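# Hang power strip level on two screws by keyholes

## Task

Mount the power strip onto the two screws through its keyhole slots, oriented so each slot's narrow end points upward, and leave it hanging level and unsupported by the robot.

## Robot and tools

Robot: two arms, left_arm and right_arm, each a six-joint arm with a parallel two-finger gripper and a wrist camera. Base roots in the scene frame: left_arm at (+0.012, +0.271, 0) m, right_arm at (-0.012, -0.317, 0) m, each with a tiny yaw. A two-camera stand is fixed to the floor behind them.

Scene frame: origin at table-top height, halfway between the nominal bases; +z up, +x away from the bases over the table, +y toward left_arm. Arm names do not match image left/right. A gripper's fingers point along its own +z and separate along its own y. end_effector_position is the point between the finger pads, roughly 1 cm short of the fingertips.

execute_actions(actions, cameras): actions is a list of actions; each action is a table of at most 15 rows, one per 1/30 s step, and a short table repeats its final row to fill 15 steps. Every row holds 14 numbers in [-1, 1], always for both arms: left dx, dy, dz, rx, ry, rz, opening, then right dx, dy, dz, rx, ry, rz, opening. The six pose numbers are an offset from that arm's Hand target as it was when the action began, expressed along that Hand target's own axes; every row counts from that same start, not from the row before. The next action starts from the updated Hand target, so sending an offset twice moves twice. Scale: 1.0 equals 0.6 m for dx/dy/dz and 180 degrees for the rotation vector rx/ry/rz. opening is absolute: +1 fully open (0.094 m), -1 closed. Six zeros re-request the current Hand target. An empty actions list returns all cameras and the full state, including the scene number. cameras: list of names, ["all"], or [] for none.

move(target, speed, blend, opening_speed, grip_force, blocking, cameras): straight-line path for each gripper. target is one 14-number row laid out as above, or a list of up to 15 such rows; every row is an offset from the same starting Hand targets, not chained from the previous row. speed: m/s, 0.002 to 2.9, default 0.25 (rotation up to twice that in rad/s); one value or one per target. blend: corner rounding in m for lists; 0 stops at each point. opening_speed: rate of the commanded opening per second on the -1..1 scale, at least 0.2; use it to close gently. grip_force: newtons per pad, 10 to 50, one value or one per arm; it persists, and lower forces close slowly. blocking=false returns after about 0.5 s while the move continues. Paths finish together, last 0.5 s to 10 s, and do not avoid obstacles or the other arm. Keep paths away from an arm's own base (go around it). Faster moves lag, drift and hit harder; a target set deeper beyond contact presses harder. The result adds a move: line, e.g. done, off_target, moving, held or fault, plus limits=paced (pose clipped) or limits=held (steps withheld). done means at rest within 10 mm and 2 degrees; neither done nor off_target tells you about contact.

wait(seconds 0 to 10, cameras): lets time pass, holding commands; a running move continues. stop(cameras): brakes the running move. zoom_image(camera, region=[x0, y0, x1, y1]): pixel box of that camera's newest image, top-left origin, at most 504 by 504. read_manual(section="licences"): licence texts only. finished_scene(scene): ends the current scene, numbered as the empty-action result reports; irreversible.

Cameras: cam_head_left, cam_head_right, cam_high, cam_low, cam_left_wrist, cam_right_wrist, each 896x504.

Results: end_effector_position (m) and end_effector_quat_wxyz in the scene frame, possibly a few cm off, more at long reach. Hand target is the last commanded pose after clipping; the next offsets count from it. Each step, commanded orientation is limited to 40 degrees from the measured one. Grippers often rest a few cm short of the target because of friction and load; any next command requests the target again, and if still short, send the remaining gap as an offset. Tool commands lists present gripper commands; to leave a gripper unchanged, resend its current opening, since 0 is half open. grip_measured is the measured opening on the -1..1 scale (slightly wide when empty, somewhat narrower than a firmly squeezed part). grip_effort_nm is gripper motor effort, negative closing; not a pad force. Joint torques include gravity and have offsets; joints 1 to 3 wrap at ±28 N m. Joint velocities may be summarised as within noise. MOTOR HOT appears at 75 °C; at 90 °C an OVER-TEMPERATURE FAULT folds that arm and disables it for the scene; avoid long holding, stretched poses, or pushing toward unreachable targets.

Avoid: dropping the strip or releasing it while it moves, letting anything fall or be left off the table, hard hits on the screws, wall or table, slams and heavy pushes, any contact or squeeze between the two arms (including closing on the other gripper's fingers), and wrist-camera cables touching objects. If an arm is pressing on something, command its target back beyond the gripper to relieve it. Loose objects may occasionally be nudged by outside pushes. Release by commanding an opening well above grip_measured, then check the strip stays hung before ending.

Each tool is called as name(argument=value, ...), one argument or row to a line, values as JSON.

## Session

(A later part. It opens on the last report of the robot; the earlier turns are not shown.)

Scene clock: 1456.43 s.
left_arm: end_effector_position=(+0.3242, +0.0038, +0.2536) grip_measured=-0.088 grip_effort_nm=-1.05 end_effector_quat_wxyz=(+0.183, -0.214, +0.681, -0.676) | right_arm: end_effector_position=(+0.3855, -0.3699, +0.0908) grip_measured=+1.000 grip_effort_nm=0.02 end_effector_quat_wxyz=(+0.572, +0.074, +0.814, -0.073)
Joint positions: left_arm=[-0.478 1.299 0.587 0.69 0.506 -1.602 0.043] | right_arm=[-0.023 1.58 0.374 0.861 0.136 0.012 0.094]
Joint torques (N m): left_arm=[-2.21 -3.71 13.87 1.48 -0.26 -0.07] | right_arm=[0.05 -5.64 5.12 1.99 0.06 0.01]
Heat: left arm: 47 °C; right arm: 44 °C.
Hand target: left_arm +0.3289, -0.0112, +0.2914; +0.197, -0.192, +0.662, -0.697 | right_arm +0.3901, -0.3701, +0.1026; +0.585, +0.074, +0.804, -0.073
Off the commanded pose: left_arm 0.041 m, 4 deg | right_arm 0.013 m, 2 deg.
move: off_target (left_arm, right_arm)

move(
  target=[0.007,0.01,-0.018,0,0,0.0,-0.3,0,0,0,0,0,0,1],
  speed=0.04,
)

move(
  target=[0.003,0.01,0,0,0,0.0,-0.3,0,0,0,0,0,0,1],
  speed=0.04,
)

move(
  target=[0.002,0.01,0,0,0,0.0,-0.3,0,0,0,0,0,0,1],
  speed=0.04,
)

Scene clock: 1463.70 s.
left_arm: end_effector_position=(+0.3240, +0.0039, +0.2541) grip_measured=-0.088 grip_effort_nm=-1.05 end_effector_quat_wxyz=(+0.183, -0.214, +0.680, -0.677) | right_arm: end_effector_position=(+0.3855, -0.3699, +0.0908) grip_measured=+1.000 grip_effort_nm=0.02 end_effector_quat_wxyz=(+0.572, +0.074, +0.814, -0.073)
Joint positions: left_arm=[-0.478 1.297 0.587 0.69 0.506 -1.602 0.043] | right_arm=[-0.023 1.58 0.374 0.861 0.136 0.012 0.094]
Joint torques (N m): left_arm=[-1.96 -5.71 10.03 1.68 -0.22 -0.07] | right_arm=[0.01 -5.61 5.18 2 0.07 -0.02]
Heat: left arm: 47 °C; right arm: 44 °C.
Hand target: left_arm +0.3198, -0.0046, +0.2849; +0.197, -0.192, +0.662, -0.697 | right_arm +0.3901, -0.3701, +0.1026; +0.585, +0.074, +0.804, -0.073
Off the commanded pose: left_arm 0.032 m, 4 deg | right_arm 0.013 m, 2 deg.
move: off_target (left_arm, right_arm)

Scene clock: 1464.70 s.
left_arm: end_effector_position=(+0.3240, +0.0037, +0.2540) grip_measured=-0.088 grip_effort_nm=-1.05 end_effector_quat_wxyz=(+0.183, -0.214, +0.680, -0.677) | right_arm: end_effector_position=(+0.3855, -0.3699, +0.0908) grip_measured=+1.000 grip_effort_nm=0.02 end_effector_quat_wxyz=(+0.572, +0.074, +0.814, -0.073)
Joint positions: left_arm=[-0.48 1.297 0.587 0.69 0.504 -1.602 0.043] | right_arm=[-0.023 1.58 0.374 0.861 0.136 0.012 0.094]
Joint torques (N m): left_arm=[-2.37 -4.78 8.39 1.98 -0.28 -0.08] | right_arm=[-0.02 -5.52 5.07 2.03 0.05 -0.02]
Heat: left arm: 47 °C; right arm: 44 °C.
Hand target: left_arm +0.3184, -0.0058, +0.2789; +0.197, -0.192, +0.662, -0.697 | right_arm +0.3901, -0.3701, +0.1026; +0.585, +0.074, +0.804, -0.073
Off the commanded pose: left_arm 0.027 m, 4 deg | right_arm 0.013 m, 2 deg.
move: off_target (left_arm, right_arm)

Scene clock: 1465.70 s.
left_arm: end_effector_position=(+0.3242, +0.0042, +0.2524) grip_measured=-0.088 grip_effort_nm=-1.05 end_effector_quat_wxyz=(+0.185, -0.217, +0.680, -0.675) | right_arm: end_effector_position=(+0.3855, -0.3699, +0.0908) grip_measured=+1.000 grip_effort_nm=0.02 end_effector_quat_wxyz=(+0.572, +0.074, +0.814, -0.073)
Joint positions: left_arm=[-0.481 1.297 0.583 0.692 0.496 -1.602 0.043] | right_arm=[-0.023 1.58 0.374 0.861 0.136 0.012 0.094]
Joint torques (N m): left_arm=[-2.65 -3.95 7.42 2.24 -0.24 -0.05] | right_arm=[-0.08 -5.57 5.24 1.97 0.04 -0.02]
Heat: left arm: 47 °C; right arm: 44 °C.
Hand target: left_arm +0.3175, -0.0067, +0.2729; +0.197, -0.192, +0.662, -0.697 | right_arm +0.3901, -0.3701, +0.1026; +0.585, +0.074, +0.804, -0.073
Off the commanded pose: left_arm 0.024 m, 5 deg | right_arm 0.013 m, 2 deg.
move: off_target (left_arm, right_arm)

move(
  target=[-0.005,0.0,-0.017,0,0,0.0,-0.3,0,0,0,0,0,0,1],
  speed=0.04,
)

Scene clock: 1470.97 s.
left_arm: end_effector_position=(+0.3220, +0.0047, +0.2458) grip_measured=-0.088 grip_effort_nm=-1.05 end_effector_quat_wxyz=(+0.182, -0.218, +0.684, -0.672) | right_arm: end_effector_position=(+0.3855, -0.3699, +0.0908) grip_measured=+1.000 grip_effort_nm=0.02 end_effector_quat_wxyz=(+0.572, +0.074, +0.814, -0.073)
Joint positions: left_arm=[-0.483 1.297 0.566 0.696 0.496 -1.598 0.043] | right_arm=[-0.023 1.58 0.374 0.861 0.136 0.012 0.094]
Joint torques (N m): left_arm=[-0.36 -6.23 6.83 2.15 0.11 -0.1] | right_arm=[-0.02 -5.52 5.26 2.01 0.04 0]
Heat: left arm: 46 °C; right arm: 44 °C.
Hand target: left_arm +0.3146, +0.0035, +0.2724; +0.197, -0.192, +0.662, -0.697 | right_arm +0.3901, -0.3701, +0.1026; +0.585, +0.074, +0.804, -0.073
Off the commanded pose: left_arm 0.028 m, 5 deg | right_arm 0.013 m, 2 deg.
move: off_target (left_arm, right_arm)

move(
  target=[-0.003,-0.012,0.017,0,0,0.004,-0.3,0,0,0,0,0,0,1],
  speed=0.04,
)

move(
  target=[0,-0.004,0.012,0,0,0.0,-0.3,0,0,0,0,0,0,1],
  speed=0.04,
)

Scene clock: 1476.07 s.
left_arm: end_effector_position=(+0.3203, +0.0028, +0.2458) grip_measured=-0.088 grip_effort_nm=-1.05 end_effector_quat_wxyz=(+0.184, -0.212, +0.686, -0.671) | right_arm: end_effector_position=(+0.3855, -0.3699, +0.0908) grip_measured=+1.000 grip_effort_nm=0.02 end_effector_quat_wxyz=(+0.572, +0.074, +0.814, -0.073)
Joint positions: left_arm=[-0.489 1.297 0.566 0.696 0.496 -1.586 0.043] | right_arm=[-0.023 1.58 0.374 0.861 0.136 0.012 0.094]
Joint torques (N m): left_arm=[-0.75 -4.74 10.63 1.87 -0.05 -0.11] | right_arm=[-0.09 -5.56 5.27 2 0.04 0.01]
Heat: left arm: 46 °C; right arm: 44 °C.
Hand target: left_arm +0.3214, -0.0039, +0.2801; +0.201, -0.188, +0.663, -0.696 | right_arm +0.3901, -0.3701, +0.1026; +0.585, +0.074, +0.804, -0.073
Off the commanded pose: left_arm 0.035 m, 5 deg | right_arm 0.013 m, 2 deg.
move: off_target (left_arm, right_arm)

Scene clock: 1477.07 s.
left_arm: end_effector_position=(+0.3196, +0.0013, +0.2465) grip_measured=-0.088 grip_effort_nm=-1.05 end_effector_quat_wxyz=(+0.184, -0.211, +0.686, -0.672) | right_arm: end_effector_position=(+0.3855, -0.3699, +0.0908) grip_measured=+1.000 grip_effort_nm=0.02 end_effector_quat_wxyz=(+0.572, +0.074, +0.814, -0.073)
Joint positions: left_arm=[-0.495 1.297 0.567 0.696 0.492 -1.586 0.043] | right_arm=[-0.023 1.58 0.374 0.861 0.136 0.012 0.094]
Joint torques (N m): left_arm=[-1.14 -3.47 12.56 1.79 -0.13 -0.08] | right_arm=[-0.09 -5.53 5.16 2.02 0.06 -0.01]
Heat: left arm: 46 °C; right arm: 44 °C.
Hand target: left_arm +0.3252, -0.0098, +0.2829; +0.201, -0.188, +0.663, -0.696 | right_arm +0.3901, -0.3701, +0.1026; +0.585, +0.074, +0.804, -0.073
Off the commanded pose: left_arm 0.038 m, 5 deg | right_arm 0.013 m, 2 deg.
move: off_target (left_arm, right_arm)

move(
  target=[0,-0.006,0.003,0,0,0.0,-0.3,0,0,0,0,0,0,1],
  speed=0.04,
)

move(
  target=[0,-0.006,0.003,0,0,0.0,-0.3,0,0,0,0,0,0,1],
  speed=0.04,
)

move(
  target=[0,-0.006,0.003,0,0,0.0,-0.3,0,0,0,0,0,0,1],
  speed=0.04,
)

Scene clock: 1483.87 s.
left_arm: end_effector_position=(+0.3202, +0.0013, +0.2465) grip_measured=-0.088 grip_effort_nm=-1.05 end_effector_quat_wxyz=(+0.184, -0.212, +0.686, -0.671) | right_arm: end_effector_position=(+0.3855, -0.3699, +0.0908) grip_measured=+1.000 grip_effort_nm=0.02 end_effector_quat_wxyz=(+0.572, +0.074, +0.814, -0.073)
Joint positions: left_arm=[-0.495 1.297 0.57 0.69 0.489 -1.585 0.043] | right_arm=[-0.023 1.58 0.374 0.861 0.136 0.012 0.094]
Joint torques (N m): left_arm=[-1.37 -3.67 13.29 1.7 -0.14 -0.11] | right_arm=[-0.02 -5.53 5.19 2.01 0.06 0.01]
Heat: left arm: 47 °C; right arm: 44 °C.
Hand target: left_arm +0.3260, -0.0112, +0.2865; +0.201, -0.188, +0.663, -0.696 | right_arm +0.3901, -0.3701, +0.1026; +0.585, +0.074, +0.804, -0.073
Off the commanded pose: left_arm 0.042 m, 5 deg | right_arm 0.013 m, 2 deg.
move: off_target (left_arm, right_arm)

Scene clock: 1484.87 s.
left_arm: end_effector_position=(+0.3207, +0.0013, +0.2460) grip_measured=-0.088 grip_effort_nm=-1.05 end_effector_quat_wxyz=(+0.184, -0.213, +0.688, -0.669) | right_arm: end_effector_position=(+0.3855, -0.3699, +0.0908) grip_measured=+1.000 grip_effort_nm=0.02 end_effector_quat_wxyz=(+0.572, +0.074, +0.814, -0.073)
Joint positions: left_arm=[-0.495 1.297 0.573 0.682 0.488 -1.584 0.043] | right_arm=[-0.023 1.58 0.374 0.861 0.136 0.012 0.094]
Joint torques (N m): left_arm=[-1.58 -3.99 14.17 1.59 -0.14 -0.12] | right_arm=[-0.02 -5.57 5.26 2 0.06 0]
Heat: left arm: 47 °C; right arm: 44 °C.
Hand target: left_arm +0.3268, -0.0126, +0.2902; +0.201, -0.188, +0.663, -0.696 | right_arm +0.3901, -0.3701, +0.1026; +0.585, +0.074, +0.804, -0.073
Off the commanded pose: left_arm 0.047 m, 5 deg | right_arm 0.013 m, 2 deg.
move: off_target (left_arm, right_arm)

Scene clock: 1485.87 s.
left_arm: end_effector_position=(+0.3207, +0.0013, +0.2460) grip_measured=-0.088 grip_effort_nm=-1.05 end_effector_quat_wxyz=(+0.183, -0.214, +0.689, -0.667) | right_arm: end_effector_position=(+0.3855, -0.3699, +0.0908) grip_measured=+1.000 grip_effort_nm=0.02 end_effector_quat_wxyz=(+0.572, +0.074, +0.814, -0.073)
Joint positions: left_arm=[-0.495 1.294 0.578 0.668 0.488 -1.581 0.043] | right_arm=[-0.023 1.58 0.374 0.861 0.136 0.012 0.094]
Joint torques (N m): left_arm=[-1.7 -4.04 14.9 1.56 -0.18 -0.16] | right_arm=[-0.18 -5.49 5.12 1.98 0.06 0.03]
Heat: left arm: 47 °C; right arm: 44 °C.
Hand target: left_arm +0.3277, -0.0140, +0.2939; +0.201, -0.188, +0.663, -0.696 | right_arm +0.3901, -0.3701, +0.1026; +0.585, +0.074, +0.804, -0.073
Off the commanded pose: left_arm 0.051 m, 6 deg | right_arm 0.013 m, 2 deg.
move: off_target (left_arm, right_arm)

execute_actions(
  actions=[],
  cameras=["cam_head_right","cam_head_left","cam_high"],
)

zoom_image(
  camera="cam_head_left",
  region=[420, 180, 520, 300],
)

zoom_image(
  camera="cam_head_left",
  region=[370, 65, 470, 185],
)

zoom_image(
  camera="cam_head_right",
  region=[360, 75, 500, 300],
)

zoom_image(
  camera="cam_high",
  region=[360, 40, 480, 300],
)

Scene clock: 1533.67 s.
left_arm: end_effector_position=(+0.3207, +0.0013, +0.2460) grip_measured=-0.088 grip_effort_nm=-1.05 end_effector_quat_wxyz=(+0.183, -0.214, +0.689, -0.667) | right_arm: end_effector_position=(+0.3855, -0.3699, +0.0908) grip_measured=+1.000 grip_effort_nm=0.02 end_effector_quat_wxyz=(+0.572, +0.074, +0.814, -0.073)
Joint positions: left_arm=[-0.495 1.294 0.578 0.668 0.488 -1.581 0.043] | right_arm=[-0.023 1.58 0.374 0.861 0.136 0.012 0.094]
Joint velocities: within noise
Joint torques (N m): left_arm=[-1.66 -4.03 14.79 1.58 -0.19 -0.17] | right_arm=[-0.18 -5.57 5.2 2 0.07 0]
Heat: left arm: 50 °C; right arm: 44 °C.
Hand target: left_arm +0.3277, -0.0140, +0.2939; +0.201, -0.188, +0.663, -0.696 | right_arm +0.3901, -0.3701, +0.1026; +0.585, +0.074, +0.804, -0.073
Tool commands: left_gripper/opening=-0.3 right_gripper/opening=+1.0
Off the commanded pose: left_arm 0.051 m, 6 deg | right_arm 0.013 m, 2 deg.
Images, in order (width x height): cam_head_left 896x504, cam_head_right 896x504, cam_high 896x504.

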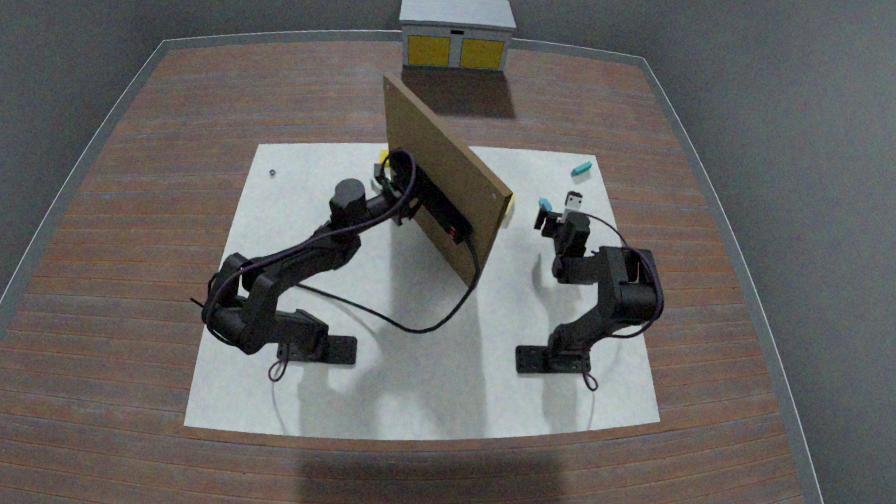

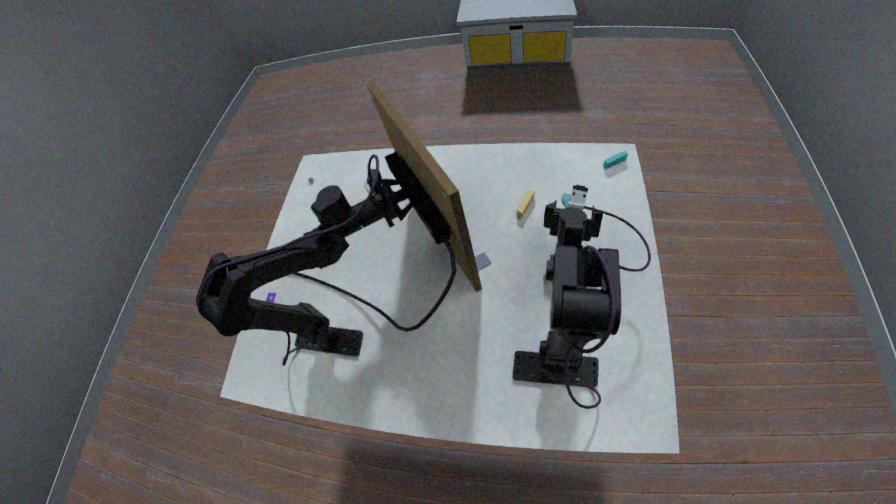

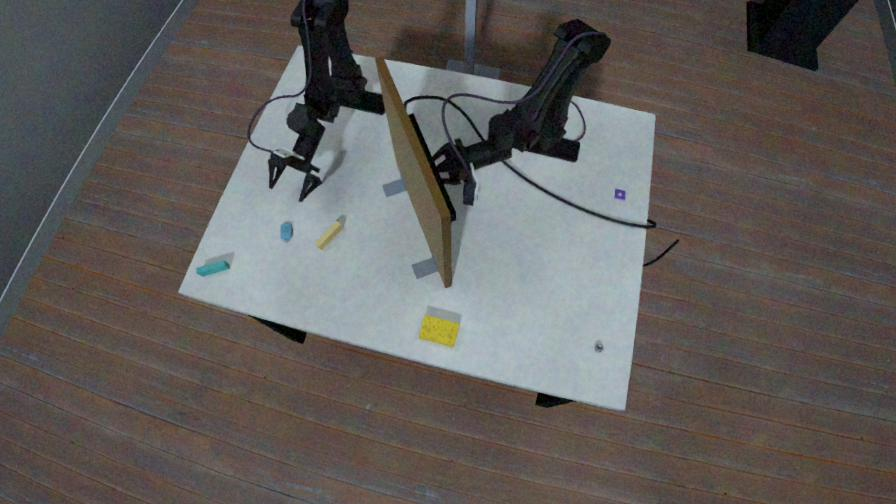

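Scaled by 4.200.

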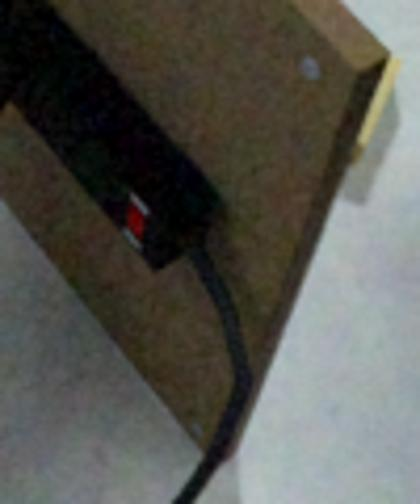

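Scaled by 4.200.

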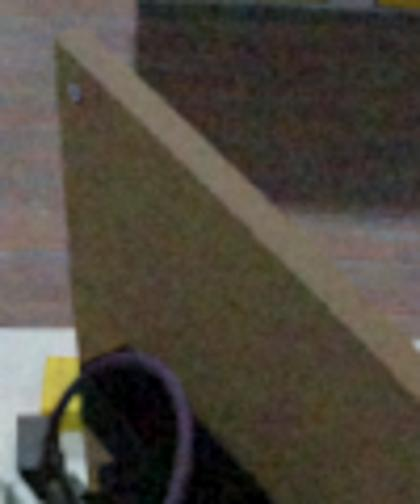

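Scaled by 2.240.

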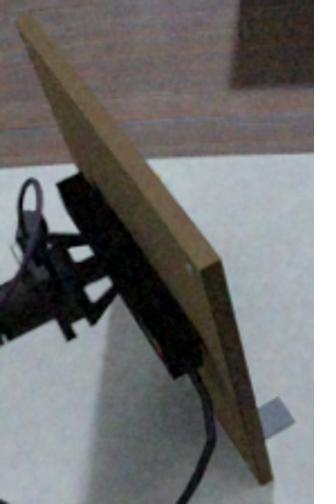

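Scaled by 1.938.

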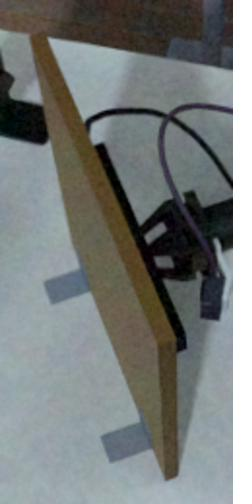

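move(
  target=[
    [0,0.013,-0.04,0,0,0,-0.3,0,0,0,0,0,0,1],
    [-0.022,0.013,-0.04,0,0,0,-0.3,0,0,0,0,0,0,1],
  ],
  speed=0.05,
)

Scene clock: 1572.97 s.
left_arm: end_effector_position=(+0.3258, +0.0163, +0.2524) grip_measured=-0.088 grip_effort_nm=-1.05 end_effector_quat_wxyz=(+0.188, -0.212, +0.685, -0.671) | right_arm: end_effector_position=(+0.3855, -0.3699, +0.0908) grip_measured=+1.000 grip_effort_nm=0.02 end_effector_quat_wxyz=(+0.572, +0.074, +0.814, -0.073)
Joint positions: left_arm=[-0.432 1.274 0.578 0.662 0.548 -1.581 0.043] | right_arm=[-0.023 1.58 0.374 0.861 0.136 0.012 0.094]
Joint torques (N m): left_arm=[0.34 -4.52 10.11 1.91 0.18 -0.17] | right_arm=[-0.02 -5.49 5.24 1.99 0.05 0.02]
Heat: left arm: 51 °C; right arm: 45 °C.
Hand target: left_arm +0.3264, +0.0130, +0.2850; +0.201, -0.188, +0.663, -0.696 | right_arm +0.3901, -0.3701, +0.1026; +0.585, +0.074, +0.804, -0.073
Off the commanded pose: left_arm 0.033 m, 5 deg | right_arm 0.013 m, 2 deg.
move: off_target (left_arm, right_arm)

move(
  target=[0.0,-0.003,0.02,0,0,-0.001,-0.3,0,0,0,0,0,0,1],
  speed=0.04,
)

move(
  target=[0.0,-0.003,0.012,0,0,0,-0.3,0,0,0,0,0,0,1],
  speed=0.04,
)

Scene clock: 1580.37 s.
left_arm: end_effector_position=(+0.3281, +0.0104, +0.2534) grip_measured=-0.088 grip_effort_nm=-1.05 end_effector_quat_wxyz=(+0.183, -0.209, +0.687, -0.672) | right_arm: end_effector_position=(+0.3855, -0.3699, +0.0908) grip_measured=+1.000 grip_effort_nm=0.02 end_effector_quat_wxyz=(+0.572, +0.074, +0.814, -0.073)
Joint positions: left_arm=[-0.443 1.297 0.6 0.662 0.548 -1.581 0.043] | right_arm=[-0.023 1.58 0.374 0.861 0.136 0.012 0.094]
Joint torques (N m): left_arm=[-0.75 -3.77 11.23 1.93 -0.11 -0.24] | right_arm=[0.05 -5.63 5.04 2 0.07 -0.01]
Heat: left arm: 50 °C; right arm: 45 °C.
Hand target: left_arm +0.3327, +0.0029, +0.2874; +0.200, -0.189, +0.663, -0.697 | right_arm +0.3901, -0.3701, +0.1026; +0.585, +0.074, +0.804, -0.073
Off the commanded pose: left_arm 0.035 m, 5 deg | right_arm 0.013 m, 2 deg.
move: off_target (left_arm, right_arm)

Scene clock: 1581.37 s.
left_arm: end_effector_position=(+0.3304, +0.0077, +0.2548) grip_measured=-0.088 grip_effort_nm=-1.05 end_effector_quat_wxyz=(+0.185, -0.209, +0.686, -0.672) | right_arm: end_effector_position=(+0.3855, -0.3699, +0.0908) grip_measured=+1.000 grip_effort_nm=0.02 end_effector_quat_wxyz=(+0.572, +0.074, +0.814, -0.073)
Joint positions: left_arm=[-0.451 1.308 0.612 0.662 0.537 -1.581 0.043] | right_arm=[-0.023 1.58 0.374 0.861 0.136 0.012 0.094]
Joint torques (N m): left_arm=[-1.09 -3.18 12.23 1.92 -0.14 -0.24] | right_arm=[0.05 -5.57 5.26 2.02 0.05 -0.01]
Heat: left arm: 50 °C; right arm: 45 °C.
Hand target: left_arm +0.3365, -0.0031, +0.2895; +0.200, -0.189, +0.663, -0.696 | right_arm +0.3901, -0.3701, +0.1026; +0.585, +0.074, +0.804, -0.073
Off the commanded pose: left_arm 0.037 m, 5 deg | right_arm 0.013 m, 2 deg.
move: off_target (left_arm, right_arm)

move(
  target=[0.003,0.008,0.004,0,0,0,-0.3,0,0,0,0,0,0,1],
  speed=0.04,
)

move(
  target=[0.003,0.008,0.0,0,0,0,-0.3,0,0,0,0,0,0,1],
  speed=0.04,
)

move(
  target=[0.003,0.008,0.0,0,0,0,-0.3,0,0,0,0,0,0,1],
  speed=0.04,
)

Scene clock: 1586.40 s.
left_arm: end_effector_position=(+0.3312, +0.0073, +0.2536) grip_measured=-0.088 grip_effort_nm=-1.05 end_effector_quat_wxyz=(+0.185, -0.211, +0.686, -0.671) | right_arm: end_effector_position=(+0.3855, -0.3699, +0.0908) grip_measured=+1.000 grip_effort_nm=0.02 end_effector_quat_wxyz=(+0.572, +0.074, +0.814, -0.073)
Joint positions: left_arm=[-0.452 1.312 0.612 0.664 0.533 -1.581 0.043] | right_arm=[-0.023 1.58 0.374 0.861 0.136 0.012 0.094]
Joint torques (N m): left_arm=[-1.81 -2.43 11.43 2.13 -0.2 -0.2] | right_arm=[-0.06 -5.63 5.11 2 0.05 -0.01]
Heat: left arm: 50 °C; right arm: 45 °C.
Hand target: left_arm +0.3363, -0.0063, +0.2848; +0.200, -0.189, +0.663, -0.696 | right_arm +0.3901, -0.3701, +0.1026; +0.585, +0.074, +0.804, -0.073
Off the commanded pose: left_arm 0.035 m, 5 deg | right_arm 0.013 m, 2 deg.
move: off_target (left_arm, right_arm)

Scene clock: 1587.40 s.
left_arm: end_effector_position=(+0.3313, +0.0073, +0.2542) grip_measured=-0.088 grip_effort_nm=-1.05 end_effector_quat_wxyz=(+0.186, -0.210, +0.686, -0.672) | right_arm: end_effector_position=(+0.3855, -0.3699, +0.0908) grip_measured=+1.000 grip_effort_nm=0.02 end_effector_quat_wxyz=(+0.572, +0.074, +0.814, -0.073)
Joint positions: left_arm=[-0.452 1.312 0.612 0.667 0.532 -1.581 0.043] | right_arm=[-0.023 1.58 0.374 0.861 0.136 0.012 0.094]
Joint torques (N m): left_arm=[-2.35 -1.84 10.32 2.32 -0.29 -0.22] | right_arm=[-0.03 -5.56 5.16 2 0.07 -0.01]
Heat: left arm: 50 °C; right arm: 45 °C.
Hand target: left_arm +0.3350, -0.0074, +0.2800; +0.200, -0.189, +0.663, -0.696 | right_arm +0.3901, -0.3701, +0.1026; +0.585, +0.074, +0.804, -0.073
Off the commanded pose: left_arm 0.030 m, 5 deg | right_arm 0.013 m, 2 deg.
move: off_target (left_arm, right_arm)

Scene clock: 1588.40 s.
left_arm: end_effector_position=(+0.3315, +0.0072, +0.2545) grip_measured=-0.088 grip_effort_nm=-1.05 end_effector_quat_wxyz=(+0.187, -0.210, +0.685, -0.672) | right_arm: end_effector_position=(+0.3855, -0.3699, +0.0908) grip_measured=+1.000 grip_effort_nm=0.02 end_effector_quat_wxyz=(+0.572, +0.074, +0.814, -0.073)
Joint positions: left_arm=[-0.452 1.314 0.612 0.671 0.532 -1.581 0.043] | right_arm=[-0.023 1.58 0.374 0.861 0.136 0.012 0.094]
Joint torques (N m): left_arm=[-2.85 -1.48 9.17 2.48 -0.35 -0.2] | right_arm=[-0.05 -5.6 5.24 1.99 0.07 0.02]
Heat: left arm: 50 °C; right arm: 45 °C.
Hand target: left_arm +0.3336, -0.0086, +0.2753; +0.200, -0.189, +0.663, -0.696 | right_arm +0.3901, -0.3701, +0.1026; +0.585, +0.074, +0.804, -0.073
Off the commanded pose: left_arm 0.026 m, 5 deg | right_arm 0.013 m, 2 deg.
move: off_target (left_arm, right_arm)

move(
  target=[
    [0,0,-0.035,0,0,0,-0.3,0,0,0,0,0,0,1],
    [0,-0.11,-0.035,0,0,0,-0.3,0,0,0,0,0,0,1],
    [0,-0.11,0.005,0,0,0,-0.3,0,0,0,0,0,0,1],
  ],
  speed=0.07,
  cameras=["cam_left_wrist","cam_head_right","cam_head_left"],
)

Scene clock: 1603.27 s.
left_arm: end_effector_position=(+0.3295, +0.0008, +0.3119) grip_measured=-0.088 grip_effort_nm=-1.05 end_effector_quat_wxyz=(+0.190, -0.201, +0.680, -0.679) | right_arm: end_effector_position=(+0.3855, -0.3699, +0.0908) grip_measured=+1.000 grip_effort_nm=0.02 end_effector_quat_wxyz=(+0.572, +0.074, +0.814, -0.073)
Joint positions: left_arm=[-0.474 1.24 0.782 0.45 0.519 -1.582 0.043] | right_arm=[-0.023 1.58 0.374 0.861 0.136 0.012 0.094]
Joint torques (N m): left_arm=[-1.25 -2.65 12.55 1.65 -0.21 -0.19] | right_arm=[0.03 -5.6 5.18 2.02 0.04 0]
Heat: left arm: 49 °C; right arm: 45 °C.
Hand target: left_arm +0.3333, -0.0084, +0.3413; +0.200, -0.189, +0.663, -0.696 | right_arm +0.3901, -0.3701, +0.1026; +0.585, +0.074, +0.804, -0.073
Off the commanded pose: left_arm 0.031 m, 3 deg | right_arm 0.013 m, 2 deg.
move: off_target (left_arm, right_arm)
Images, in order (width x height): cam_head_left 896x504, cam_head_right 896x504, cam_left_wrist 896x504.

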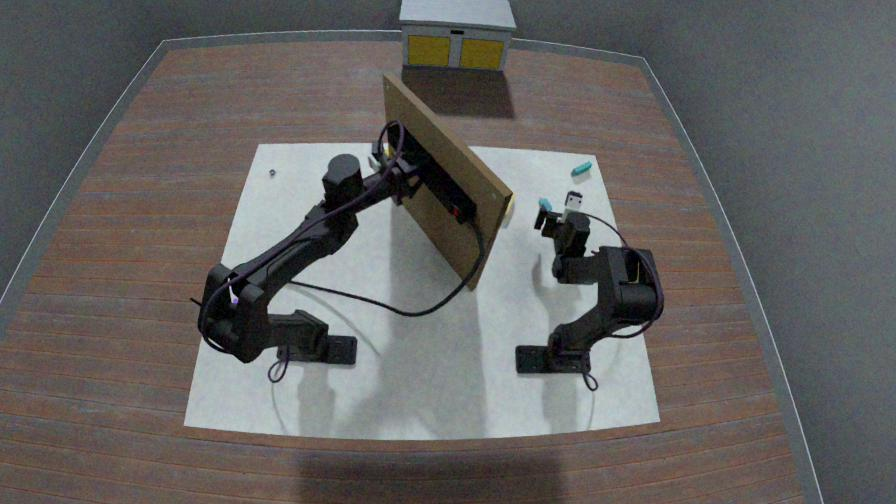

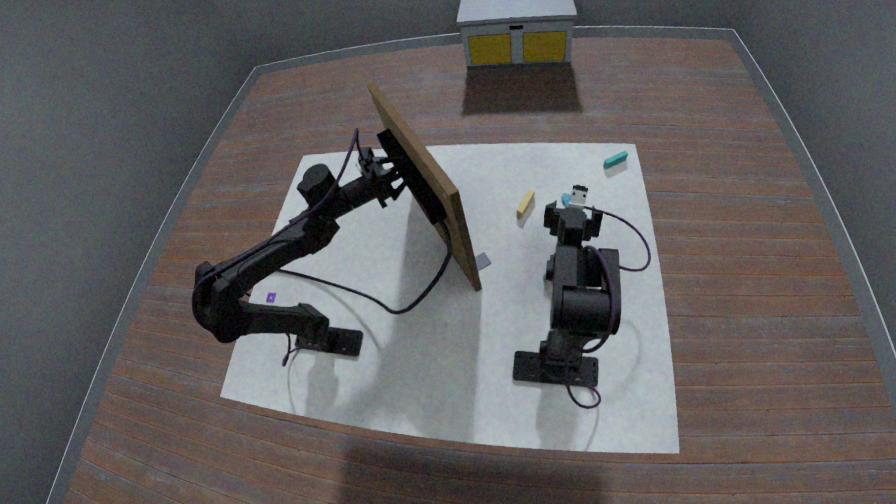

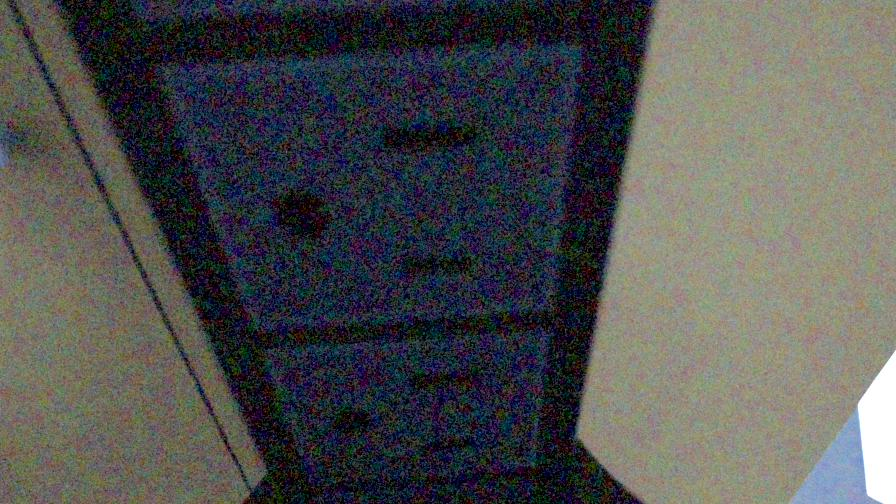

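zoom_image(
  camera="cam_head_left",
  region=[375, 115, 485, 235],
)

zoom_image(
  camera="cam_head_right",
  region=[365, 120, 455, 230],
)

Scaled by 4.200.

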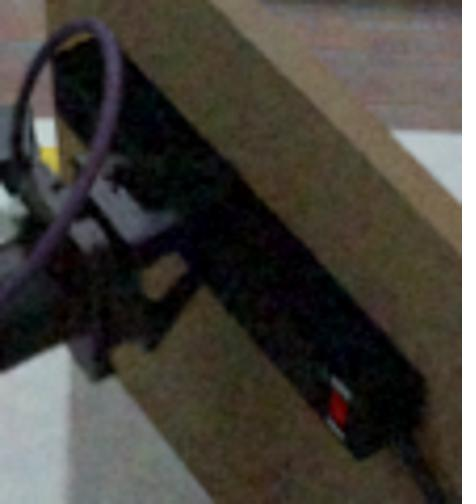

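Scaled by 4.582.

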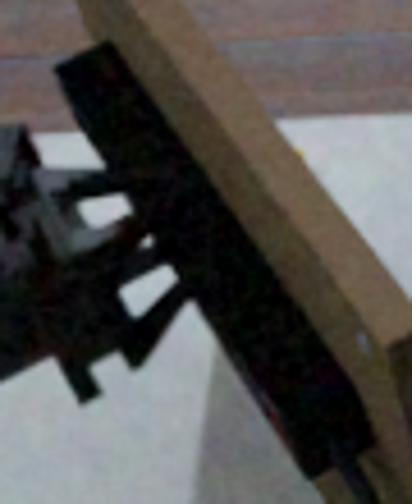

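move(
  target=[
    [0,0,-0.035,0,0,0,-0.3,0,0,0,0,0,0,1],
    [0,0.112,-0.035,0,0,-0.004,-0.3,0,0,0,0,0,0,1],
  ],
  speed=0.08,
)

Scene clock: 1645.93 s.
left_arm: end_effector_position=(+0.3239, +0.0089, +0.2501) grip_measured=-0.088 grip_effort_nm=-1.05 end_effector_quat_wxyz=(+0.182, -0.212, +0.689, -0.669) | right_arm: end_effector_position=(+0.3855, -0.3699, +0.0908) grip_measured=+1.000 grip_effort_nm=0.02 end_effector_quat_wxyz=(+0.572, +0.074, +0.814, -0.073)
Joint positions: left_arm=[-0.458 1.285 0.586 0.655 0.529 -1.582 0.043] | right_arm=[-0.023 1.58 0.374 0.861 0.136 0.012 0.094]
Joint torques (N m): left_arm=[0.14 -3.51 7.12 2.55 0.09 -0.32] | right_arm=[-0.01 -5.67 5.22 1.98 0.06 0.01]
Heat: left arm: 49 °C; right arm: 45 °C.
Hand target: left_arm +0.3241, +0.0066, +0.2732; +0.196, -0.193, +0.661, -0.698 | right_arm +0.3901, -0.3701, +0.1026; +0.585, +0.074, +0.804, -0.073
Off the commanded pose: left_arm 0.023 m, 5 deg | right_arm 0.013 m, 2 deg.
move: off_target (left_arm, right_arm)

move(
  target=[
    [0.005,-0.017,0.027,0,0,0,-0.3,0,0,0,0,0,0,1],
    [0.015,-0.017,0.027,0,0,0,-0.3,0,0,0,0,0,0,1],
    [0.012,-0.037,0.027,0,0,0,-0.3,0,0,0,0,0,0,1],
    [0.005,-0.042,0.027,0,0,0,-0.3,0,0,0,0,0,0,1],
    [-0.003,-0.037,0.027,0,0,0,-0.3,0,0,0,0,0,0,1],
    [-0.005,-0.017,0.027,0,0,0,-0.3,0,0,0,0,0,0,1],
    [-0.003,0.005,0.027,0,0,0,-0.3,0,0,0,0,0,0,1],
    [0.005,0.012,0.027,0,0,0,-0.3,0,0,0,0,0,0,1],
    [0.013,0.005,0.027,0,0,0,-0.3,0,0,0,0,0,0,1],
    [0.015,-0.017,0.027,0,0,0,-0.3,0,0,0,0,0,0,1],
  ],
  speed=0.05,
  blend=0.004,
)

Scene clock: 1655.27 s.
left_arm: end_effector_position=(+0.3249, +0.0047, +0.2442) grip_measured=-0.088 grip_effort_nm=-1.05 end_effector_quat_wxyz=(+0.178, -0.213, +0.690, -0.668) | right_arm: end_effector_position=(+0.3855, -0.3699, +0.0908) grip_measured=+1.000 grip_effort_nm=0.02 end_effector_quat_wxyz=(+0.572, +0.074, +0.814, -0.073)
Joint positions: left_arm=[-0.469 1.311 0.583 0.678 0.523 -1.585 0.043] | right_arm=[-0.023 1.58 0.374 0.861 0.136 0.012 0.094]
Joint torques (N m): left_arm=[-3.37 -4.63 11.59 1.9 -0.52 -0.32] | right_arm=[-0.14 -5.67 5.14 2.01 0.06 0]
Heat: left arm: 49 °C; right arm: 45 °C.
Hand target: left_arm +0.3248, -0.0114, +0.2843; +0.196, -0.193, +0.661, -0.698 | right_arm +0.3901, -0.3701, +0.1026; +0.585, +0.074, +0.804, -0.073
Off the commanded pose: left_arm 0.043 m, 6 deg | right_arm 0.013 m, 2 deg.
move: off_target (left_arm, right_arm); blend cut to 0.003 m at target 1, 0.003 m at target 2, 0.0026 m at target 3, 0.0026 m at target 4, 0.0028 m at target 5, 0.0032 m at target 7, 0.0032 m at target 8, 0.0032 m at target 9

move(
  target=[
    [-0.006,-0.02,0.0,0,0,0,-0.3,0,0,0,0,0,0,1],
    [-0.026,-0.01,0.0,0,0,0,-0.3,0,0,0,0,0,0,1],
    [-0.02,0.02,0.0,0,0,0,-0.3,0,0,0,0,0,0,1],
    [-0.006,0.035,0.0,0,0,0,-0.3,0,0,0,0,0,0,1],
    [0.01,0.02,0.0,0,0,0,-0.3,0,0,0,0,0,0,1],
    [0.014,-0.01,0.0,0,0,0,-0.3,0,0,0,0,0,0,1],
    [0.006,-0.035,0.0,0,0,0,-0.3,0,0,0,0,0,0,1],
    [-0.006,-0.045,0.0,0,0,0,-0.3,0,0,0,0,0,0,1],
  ],
  speed=0.06,
  blend=0.004,
)

Scene clock: 1664.13 s.
left_arm: end_effector_position=(+0.3233, +0.0039, +0.2462) grip_measured=-0.088 grip_effort_nm=-1.05 end_effector_quat_wxyz=(+0.176, -0.232, +0.702, -0.650) | right_arm: end_effector_position=(+0.3855, -0.3699, +0.0908) grip_measured=+1.000 grip_effort_nm=0.02 end_effector_quat_wxyz=(+0.572, +0.074, +0.814, -0.073)
Joint positions: left_arm=[-0.491 1.268 0.62 0.543 0.477 -1.578 0.043] | right_arm=[-0.023 1.58 0.374 0.861 0.136 0.012 0.094]
Joint torques (N m): left_arm=[-0.54 -5.53 14.94 2.03 0.22 -0.36] | right_arm=[-0.13 -5.52 5.2 2.01 0.05 0]
Heat: left arm: 50 °C; right arm: 45 °C.
Hand target: left_arm +0.3274, -0.0082, +0.3112; +0.196, -0.193, +0.662, -0.698 | right_arm +0.3901, -0.3701, +0.1026; +0.585, +0.074, +0.804, -0.073
Off the commanded pose: left_arm 0.066 m, 9 deg | right_arm 0.013 m, 2 deg.
move: off_target (left_arm, right_arm)

move(
  target=[
    [0.0,0.05,-0.03,0,0,0,-0.3,0,0,0,0,0,0,1],
    [-0.004,0.04,-0.013,0,0,0,-0.3,0,0,0,0,0,0,1],
  ],
  speed=0.06,
)

Scene clock: 1673.93 s.
left_arm: end_effector_position=(+0.3224, +0.0051, +0.2469) grip_measured=-0.088 grip_effort_nm=-1.05 end_effector_quat_wxyz=(+0.177, -0.221, +0.695, -0.661) | right_arm: end_effector_position=(+0.3855, -0.3699, +0.0908) grip_measured=+1.000 grip_effort_nm=0.02 end_effector_quat_wxyz=(+0.572, +0.074, +0.814, -0.073)
Joint positions: left_arm=[-0.478 1.279 0.597 0.609 0.504 -1.581 0.043] | right_arm=[-0.023 1.58 0.374 0.861 0.136 0.012 0.094]
Joint torques (N m): left_arm=[-0.12 -3.77 10.45 2.43 0.1 -0.3] | right_arm=[-0.05 -5.59 5.3 2 0.04 0]
Heat: left arm: 51 °C; right arm: 45 °C.
Hand target: left_arm +0.3258, -0.0015, +0.2868; +0.196, -0.193, +0.661, -0.698 | right_arm +0.3901, -0.3701, +0.1026; +0.585, +0.074, +0.804, -0.073
Off the commanded pose: left_arm 0.041 m, 7 deg | right_arm 0.013 m, 2 deg.
move: off_target (left_arm, right_arm)

move(
  target=[
    [0,0,-0.045,0,0,0,-0.3,-0.2945,-0.0447,-0.4263,0,0,0,0.5],
    [0,0,-0.045,0,0,0,-0.3,-0.3275,0.4427,-0.6675,-0.172,-0.034,-0.036,0.5],
  ],
  speed=0.25,
  blend=0.05,
  cameras=["cam_right_wrist","cam_head_right"],
)

Scene clock: 1718.23 s.
left_arm: end_effector_position=(+0.3186, +0.0192, +0.2574) grip_measured=-0.088 grip_effort_nm=-1.05 end_effector_quat_wxyz=(+0.184, -0.213, +0.687, -0.670) | right_arm: end_effector_position=(+0.1291, -0.0320, +0.3850) grip_measured=+0.502 grip_effort_nm=-0.09 end_effector_quat_wxyz=(+0.606, -0.157, +0.774, +0.095)
Joint positions: left_arm=[-0.432 1.225 0.575 0.609 0.551 -1.582 0.043] | right_arm=[1.717 1.29 1.486 -0.975 1.213 0.701 0.071]
Joint torques (N m): left_arm=[0.61 -6.32 6.98 2.11 0.19 -0.34] | right_arm=[0.4 -3.04 7.8 1.54 0.81 -0.1]
Heat: left arm: 50 °C; right arm: 44 °C.
Hand target: left_arm +0.3115, +0.0214, +0.2854; +0.196, -0.193, +0.661, -0.698 | right_arm +0.1316, -0.0351, +0.4035; +0.620, -0.134, +0.765, +0.108
Off the commanded pose: left_arm 0.029 m, 5 deg | right_arm 0.019 m, 4 deg.
move: off_target (left_arm, right_arm)
Images, in order (width x height): cam_head_right 896x504, cam_right_wrist 896x504.

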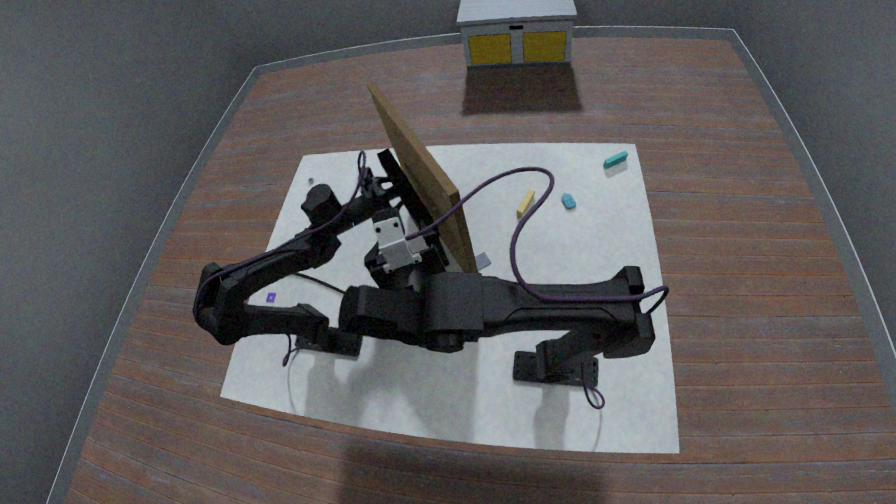

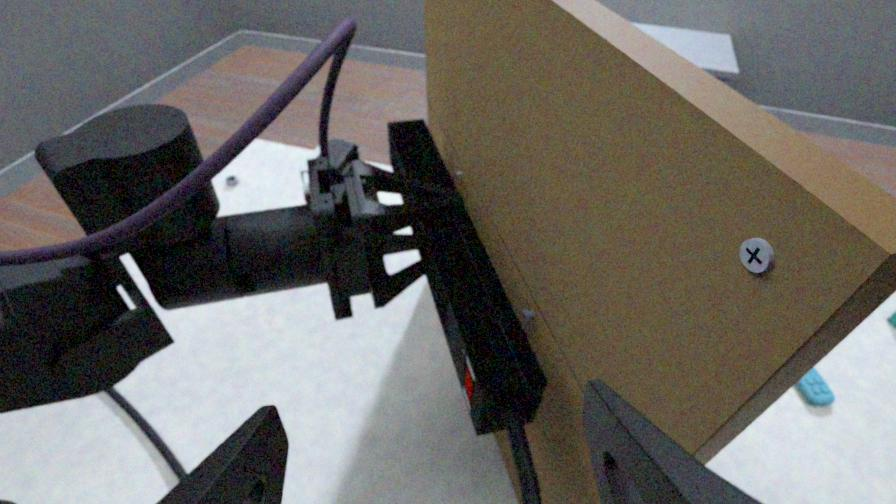

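zoom_image(
  camera="cam_right_wrist",
  region=[370, 90, 570, 450],
)

zoom_image(
  camera="cam_right_wrist",
  region=[380, 110, 500, 220],
)

zoom_image(
  camera="cam_right_wrist",
  region=[450, 290, 570, 440],
)

Scaled by 1.400.

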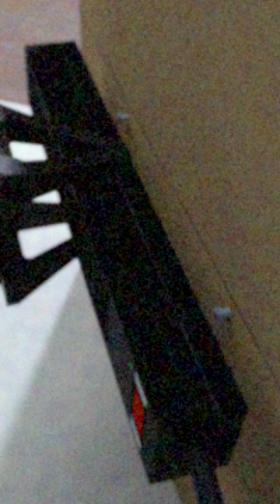

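Scaled by 4.200.

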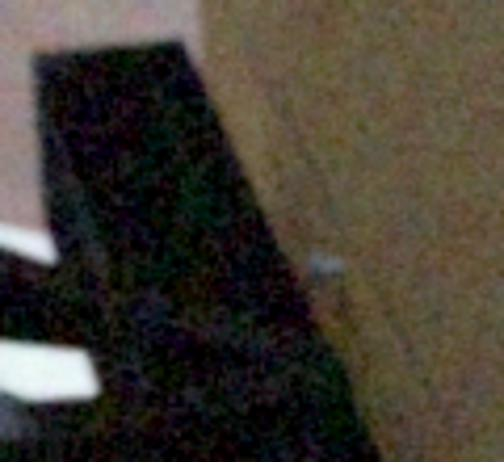

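Scaled by 3.360.

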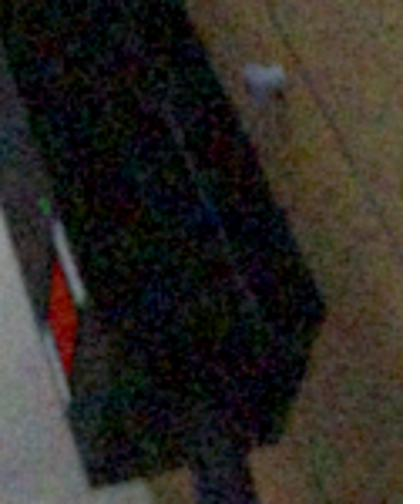

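move(
  target=[0.005,-0.03,0.01,0,0,0,-0.3,0,0,0,0,0,0,0.5],
  speed=0.06,
)

Scene clock: 1773.33 s.
left_arm: end_effector_position=(+0.3150, +0.0190, +0.2655) grip_measured=-0.088 grip_effort_nm=-1.05 end_effector_quat_wxyz=(+0.186, -0.208, +0.684, -0.674) | right_arm: end_effector_position=(+0.1291, -0.0320, +0.3850) grip_measured=+0.502 grip_effort_nm=-0.08 end_effector_quat_wxyz=(+0.606, -0.158, +0.774, +0.095)
Joint positions: left_arm=[-0.437 1.202 0.581 0.596 0.551 -1.584 0.043] | right_arm=[1.717 1.29 1.486 -0.975 1.213 0.701 0.071]
Joint torques (N m): left_arm=[-0.68 -6.19 11.45 1.42 -0.05 -0.35] | right_arm=[0.36 -3.12 7.92 1.53 0.81 -0.1]
Heat: left arm: 48 °C; right arm: 40 °C.
Hand target: left_arm +0.3118, +0.0156, +0.3038; +0.196, -0.193, +0.661, -0.698 | right_arm +0.1316, -0.0351, +0.4035; +0.620, -0.134, +0.765, +0.108
Off the commanded pose: left_arm 0.039 m, 4 deg | right_arm 0.019 m, 4 deg.
move: off_target (left_arm, right_arm)

move(
  target=[0.0,0.0,0.028,0,0,0,-0.3,0,0,0,0,0,0,0.5],
  speed=0.05,
  cameras=["cam_right_wrist"],
)

zoom_image(
  camera="cam_right_wrist",
  region=[380, 100, 500, 220],
)

zoom_image(
  camera="cam_right_wrist",
  region=[470, 280, 590, 430],
)

Scene clock: 1779.57 s.
left_arm: end_effector_position=(+0.3175, +0.0069, +0.2764) grip_measured=-0.088 grip_effort_nm=-1.05 end_effector_quat_wxyz=(+0.188, -0.201, +0.680, -0.679) | right_arm: end_effector_position=(+0.1291, -0.0320, +0.3850) grip_measured=+0.502 grip_effort_nm=-0.09 end_effector_quat_wxyz=(+0.606, -0.158, +0.774, +0.095)
Joint positions: left_arm=[-0.472 1.23 0.627 0.595 0.525 -1.584 0.043] | right_arm=[1.717 1.29 1.486 -0.975 1.213 0.701 0.071]
Joint torques (N m): left_arm=[-0.72 -3.6 11.43 1.61 -0.18 -0.3] | right_arm=[0.42 -3.03 7.94 1.54 0.81 -0.09]
Heat: left arm: 49 °C; right arm: 40 °C.
Hand target: left_arm +0.3207, +0.0014, +0.3046; +0.196, -0.193, +0.661, -0.698 | right_arm +0.1316, -0.0351, +0.4035; +0.620, -0.134, +0.765, +0.108
Off the commanded pose: left_arm 0.029 m, 3 deg | right_arm 0.019 m, 4 deg.
move: off_target (left_arm, right_arm)
Images, in order (width x height): cam_right_wrist 896x504.

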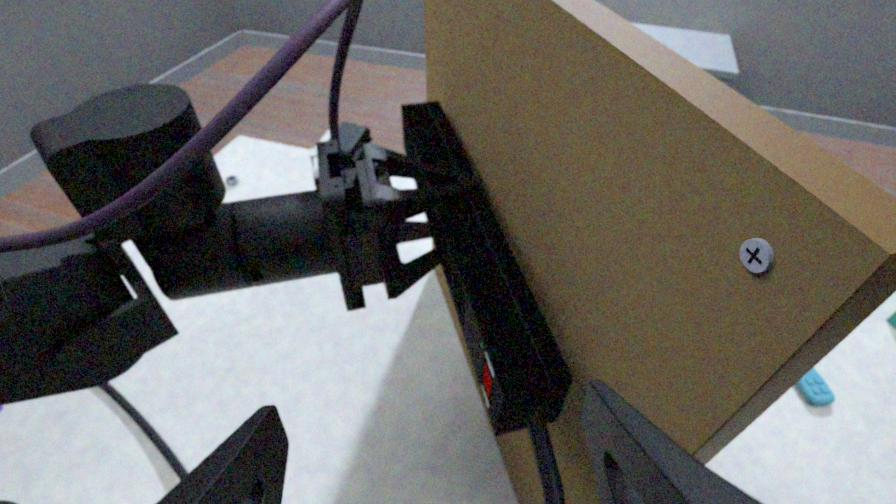

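Scaled by 4.200.

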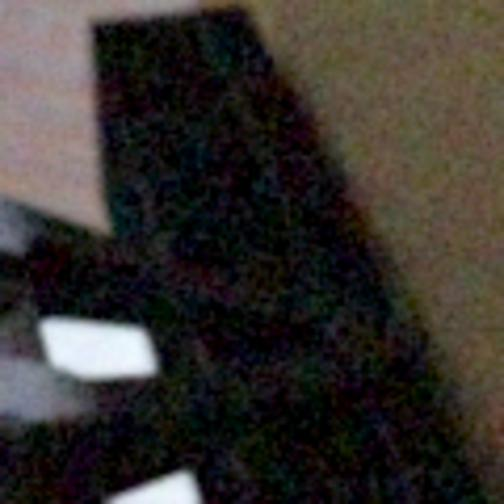

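Scaled by 3.360.

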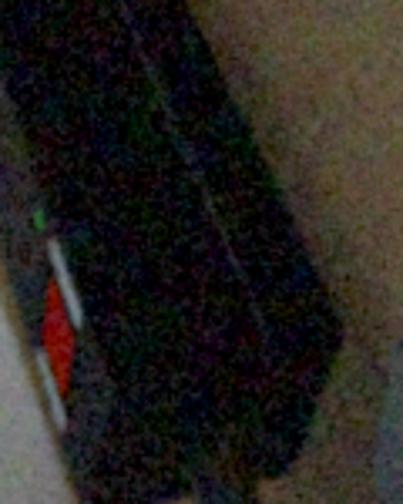

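move(
  target=[-0.002,0.033,0.0,0,0,0,-0.3,0,0,0,0,0,0,0.5],
  speed=0.05,
)

Scene clock: 1791.40 s.
left_arm: end_effector_position=(+0.3222, +0.0047, +0.2652) grip_measured=-0.088 grip_effort_nm=-1.05 end_effector_quat_wxyz=(+0.181, -0.208, +0.687, -0.672) | right_arm: end_effector_position=(+0.1291, -0.0320, +0.3850) grip_measured=+0.502 grip_effort_nm=-0.09 end_effector_quat_wxyz=(+0.606, -0.158, +0.774, +0.095)
Joint positions: left_arm=[-0.472 1.262 0.627 0.599 0.523 -1.584 0.043] | right_arm=[1.717 1.29 1.486 -0.975 1.213 0.701 0.071]
Joint torques (N m): left_arm=[-0.58 -3.26 7.05 2.52 -0.12 -0.29] | right_arm=[0.47 -3.11 7.88 1.55 0.82 -0.11]
Heat: left arm: 50 °C; right arm: 39 °C.
Hand target: left_arm +0.3220, +0.0010, +0.2848; +0.195, -0.193, +0.662, -0.698 | right_arm +0.1316, -0.0351, +0.4035; +0.620, -0.134, +0.765, +0.108
Off the commanded pose: left_arm 0.020 m, 5 deg | right_arm 0.019 m, 4 deg.
move: off_target (left_arm, right_arm)

move(
  target=[0.0,-0.003,0.015,0,0,0,-0.3,0,0,0,0,0,0,0.5],
  speed=0.04,
  cameras=["cam_right_wrist"],
)

zoom_image(
  camera="cam_right_wrist",
  region=[400, 90, 600, 440],
)

Scene clock: 1796.17 s.
left_arm: end_effector_position=(+0.3246, +0.0035, +0.2642) grip_measured=-0.088 grip_effort_nm=-1.05 end_effector_quat_wxyz=(+0.186, -0.211, +0.685, -0.672) | right_arm: end_effector_position=(+0.1291, -0.0320, +0.3850) grip_measured=+0.502 grip_effort_nm=-0.09 end_effector_quat_wxyz=(+0.606, -0.158, +0.774, +0.095)
Joint positions: left_arm=[-0.478 1.274 0.627 0.616 0.507 -1.584 0.043] | right_arm=[1.717 1.29 1.486 -0.975 1.213 0.701 0.071]
Joint torques (N m): left_arm=[-1.36 -2.1 9.25 2.38 -0.13 -0.32] | right_arm=[0.54 -3.21 7.87 1.52 0.82 -0.1]
Heat: left arm: 50 °C; right arm: 39 °C.
Hand target: left_arm +0.3268, -0.0065, +0.2870; +0.196, -0.193, +0.661, -0.698 | right_arm +0.1316, -0.0351, +0.4035; +0.620, -0.134, +0.765, +0.108
Off the commanded pose: left_arm 0.025 m, 5 deg | right_arm 0.019 m, 4 deg.
move: off_target (left_arm, right_arm)
Images, in order (width x height): cam_right_wrist 896x504.

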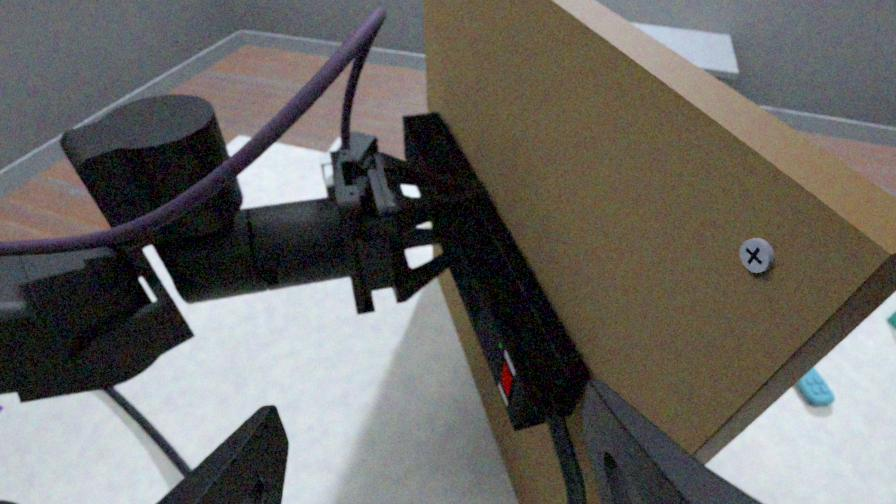

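Scaled by 1.440.

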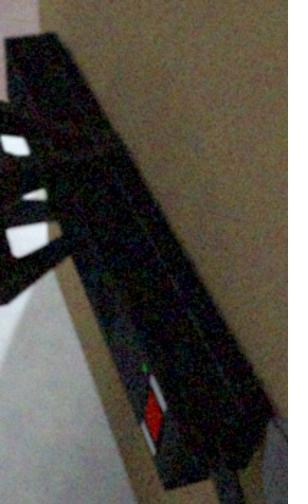

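move(
  target=[
    [0.012,0.0,0.0,0,0,0,-0.3,0,0,0,0,0,0,0.5],
    [0.01,-0.025,0.0,0,0,0,-0.3,0,0,0,0,0,0,0.5],
    [0.0,-0.035,0.0,0,0,0,-0.3,0,0,0,0,0,0,0.5],
    [-0.01,-0.025,0.0,0,0,0,-0.3,0,0,0,0,0,0,0.5],
    [-0.014,0.0,0.0,0,0,0,-0.3,0,0,0,0,0,0,0.5],
    [-0.01,0.025,0.0,0,0,0,-0.3,0,0,0,0,0,0,0.5],
    [0.0,0.035,0.0,0,0,0,-0.3,0,0,0,0,0,0,0.5],
    [0.012,0.025,0.0,0,0,0,-0.3,0,0,0,0,0,0,0.5],
  ],
  speed=0.05,
  blend=0.004,
  cameras=["cam_right_wrist"],
)

Scene clock: 1804.17 s.
left_arm: end_effector_position=(+0.3249, +0.0039, +0.2628) grip_measured=-0.088 grip_effort_nm=-1.05 end_effector_quat_wxyz=(+0.191, -0.200, +0.671, -0.687) | right_arm: end_effector_position=(+0.1291, -0.0320, +0.3850) grip_measured=+0.502 grip_effort_nm=-0.09 end_effector_quat_wxyz=(+0.606, -0.158, +0.774, +0.095)
Joint positions: left_arm=[-0.472 1.305 0.59 0.735 0.519 -1.599 0.043] | right_arm=[1.717 1.29 1.486 -0.975 1.213 0.701 0.071]
Joint torques (N m): left_arm=[-3.93 -2.86 7.91 1.86 -0.61 -0.11] | right_arm=[0.54 -2.99 7.77 1.55 0.82 -0.11]
Heat: left arm: 50 °C; right arm: 39 °C.
Hand target: left_arm +0.3209, -0.0110, +0.2722; +0.196, -0.193, +0.661, -0.698 | right_arm +0.1316, -0.0351, +0.4035; +0.620, -0.134, +0.765, +0.108
Off the commanded pose: left_arm 0.018 m, 2 deg | right_arm 0.019 m, 4 deg.
move: off_target (left_arm, right_arm); blend cut to 0.0034 m at target 1
Images, in order (width x height): cam_right_wrist 896x504.

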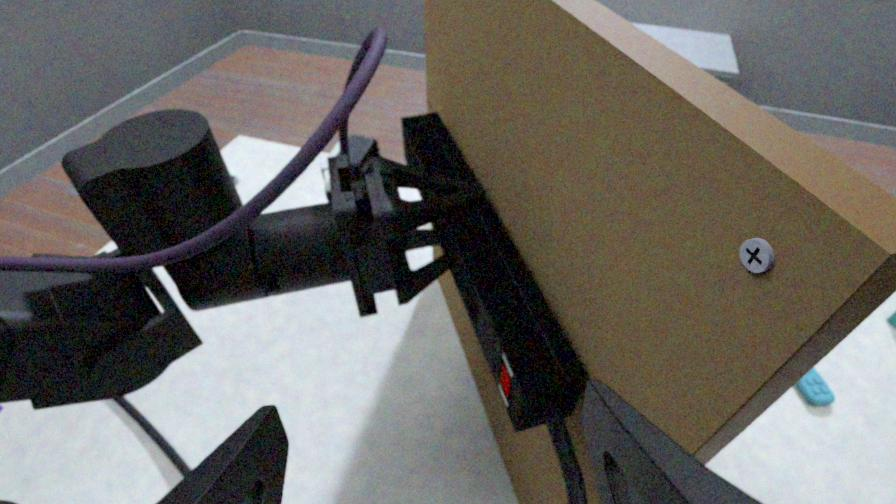

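zoom_image(
  camera="cam_right_wrist",
  region=[390, 100, 490, 200],
)

zoom_image(
  camera="cam_right_wrist",
  region=[490, 330, 610, 450],
)

Scaled by 5.040.

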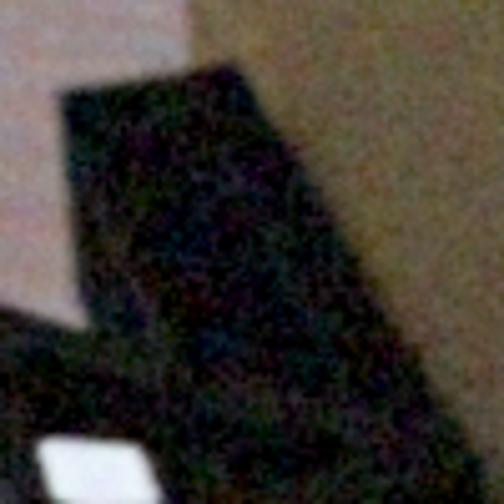

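Scaled by 4.200.

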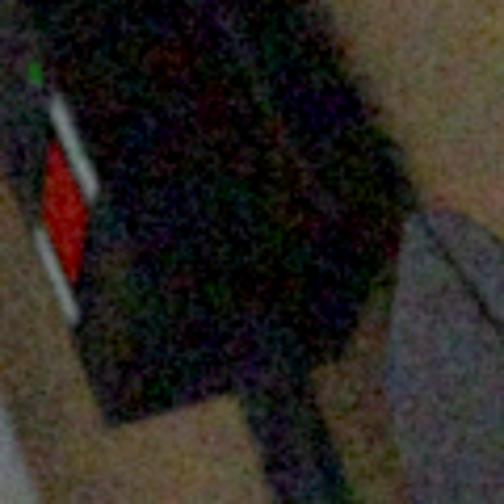

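move(
  target=[0.0,-0.012,-0.033,0,0,0.006,-0.3,0,0,0,0,0,0,0.5],
  speed=0.05,
)

Scene clock: 1845.17 s.
left_arm: end_effector_position=(+0.3183, +0.0062, +0.2636) grip_measured=-0.088 grip_effort_nm=-1.05 end_effector_quat_wxyz=(+0.199, -0.196, +0.672, -0.686) | right_arm: end_effector_position=(+0.1291, -0.0320, +0.3850) grip_measured=+0.502 grip_effort_nm=-0.09 end_effector_quat_wxyz=(+0.606, -0.158, +0.774, +0.095)
Joint positions: left_arm=[-0.48 1.27 0.569 0.722 0.507 -1.584 0.043] | right_arm=[1.717 1.29 1.486 -0.975 1.213 0.701 0.071]
Joint torques (N m): left_arm=[-0.54 -6.68 6.91 1.43 -0.03 -0.09] | right_arm=[0.5 -3.12 7.9 1.53 0.8 -0.11]
Heat: left arm: 48 °C; right arm: 38 °C.
Hand target: left_arm +0.3103, +0.0061, +0.2783; +0.202, -0.187, +0.663, -0.696 | right_arm +0.1316, -0.0351, +0.4035; +0.620, -0.134, +0.765, +0.108
Off the commanded pose: left_arm 0.017 m, 2 deg | right_arm 0.019 m, 4 deg.
move: off_target (left_arm, right_arm)

move(
  target=[-0.012,-0.008,0.03,0,0,0.0,-0.3,0,0,0,0,0,0,0.5],
  speed=0.05,
)

Scene clock: 1848.90 s.
left_arm: end_effector_position=(+0.3217, +0.0023, +0.2579) grip_measured=-0.088 grip_effort_nm=-1.05 end_effector_quat_wxyz=(+0.193, -0.200, +0.677, -0.681) | right_arm: end_effector_position=(+0.1291, -0.0320, +0.3850) grip_measured=+0.502 grip_effort_nm=-0.09 end_effector_quat_wxyz=(+0.606, -0.158, +0.774, +0.095)
Joint positions: left_arm=[-0.485 1.297 0.581 0.719 0.507 -1.583 0.043] | right_arm=[1.717 1.29 1.486 -0.975 1.213 0.701 0.071]
Joint torques (N m): left_arm=[-0.69 -3.78 11.49 1.47 -0.12 -0.09] | right_arm=[0.46 -3.1 7.84 1.55 0.81 -0.12]
Heat: left arm: 48 °C; right arm: 38 °C.
Hand target: left_arm +0.3258, -0.0052, +0.2841; +0.202, -0.187, +0.663, -0.696 | right_arm +0.1316, -0.0351, +0.4035; +0.620, -0.134, +0.765, +0.108
Off the commanded pose: left_arm 0.028 m, 3 deg | right_arm 0.019 m, 4 deg.
move: off_target (left_arm, right_arm)


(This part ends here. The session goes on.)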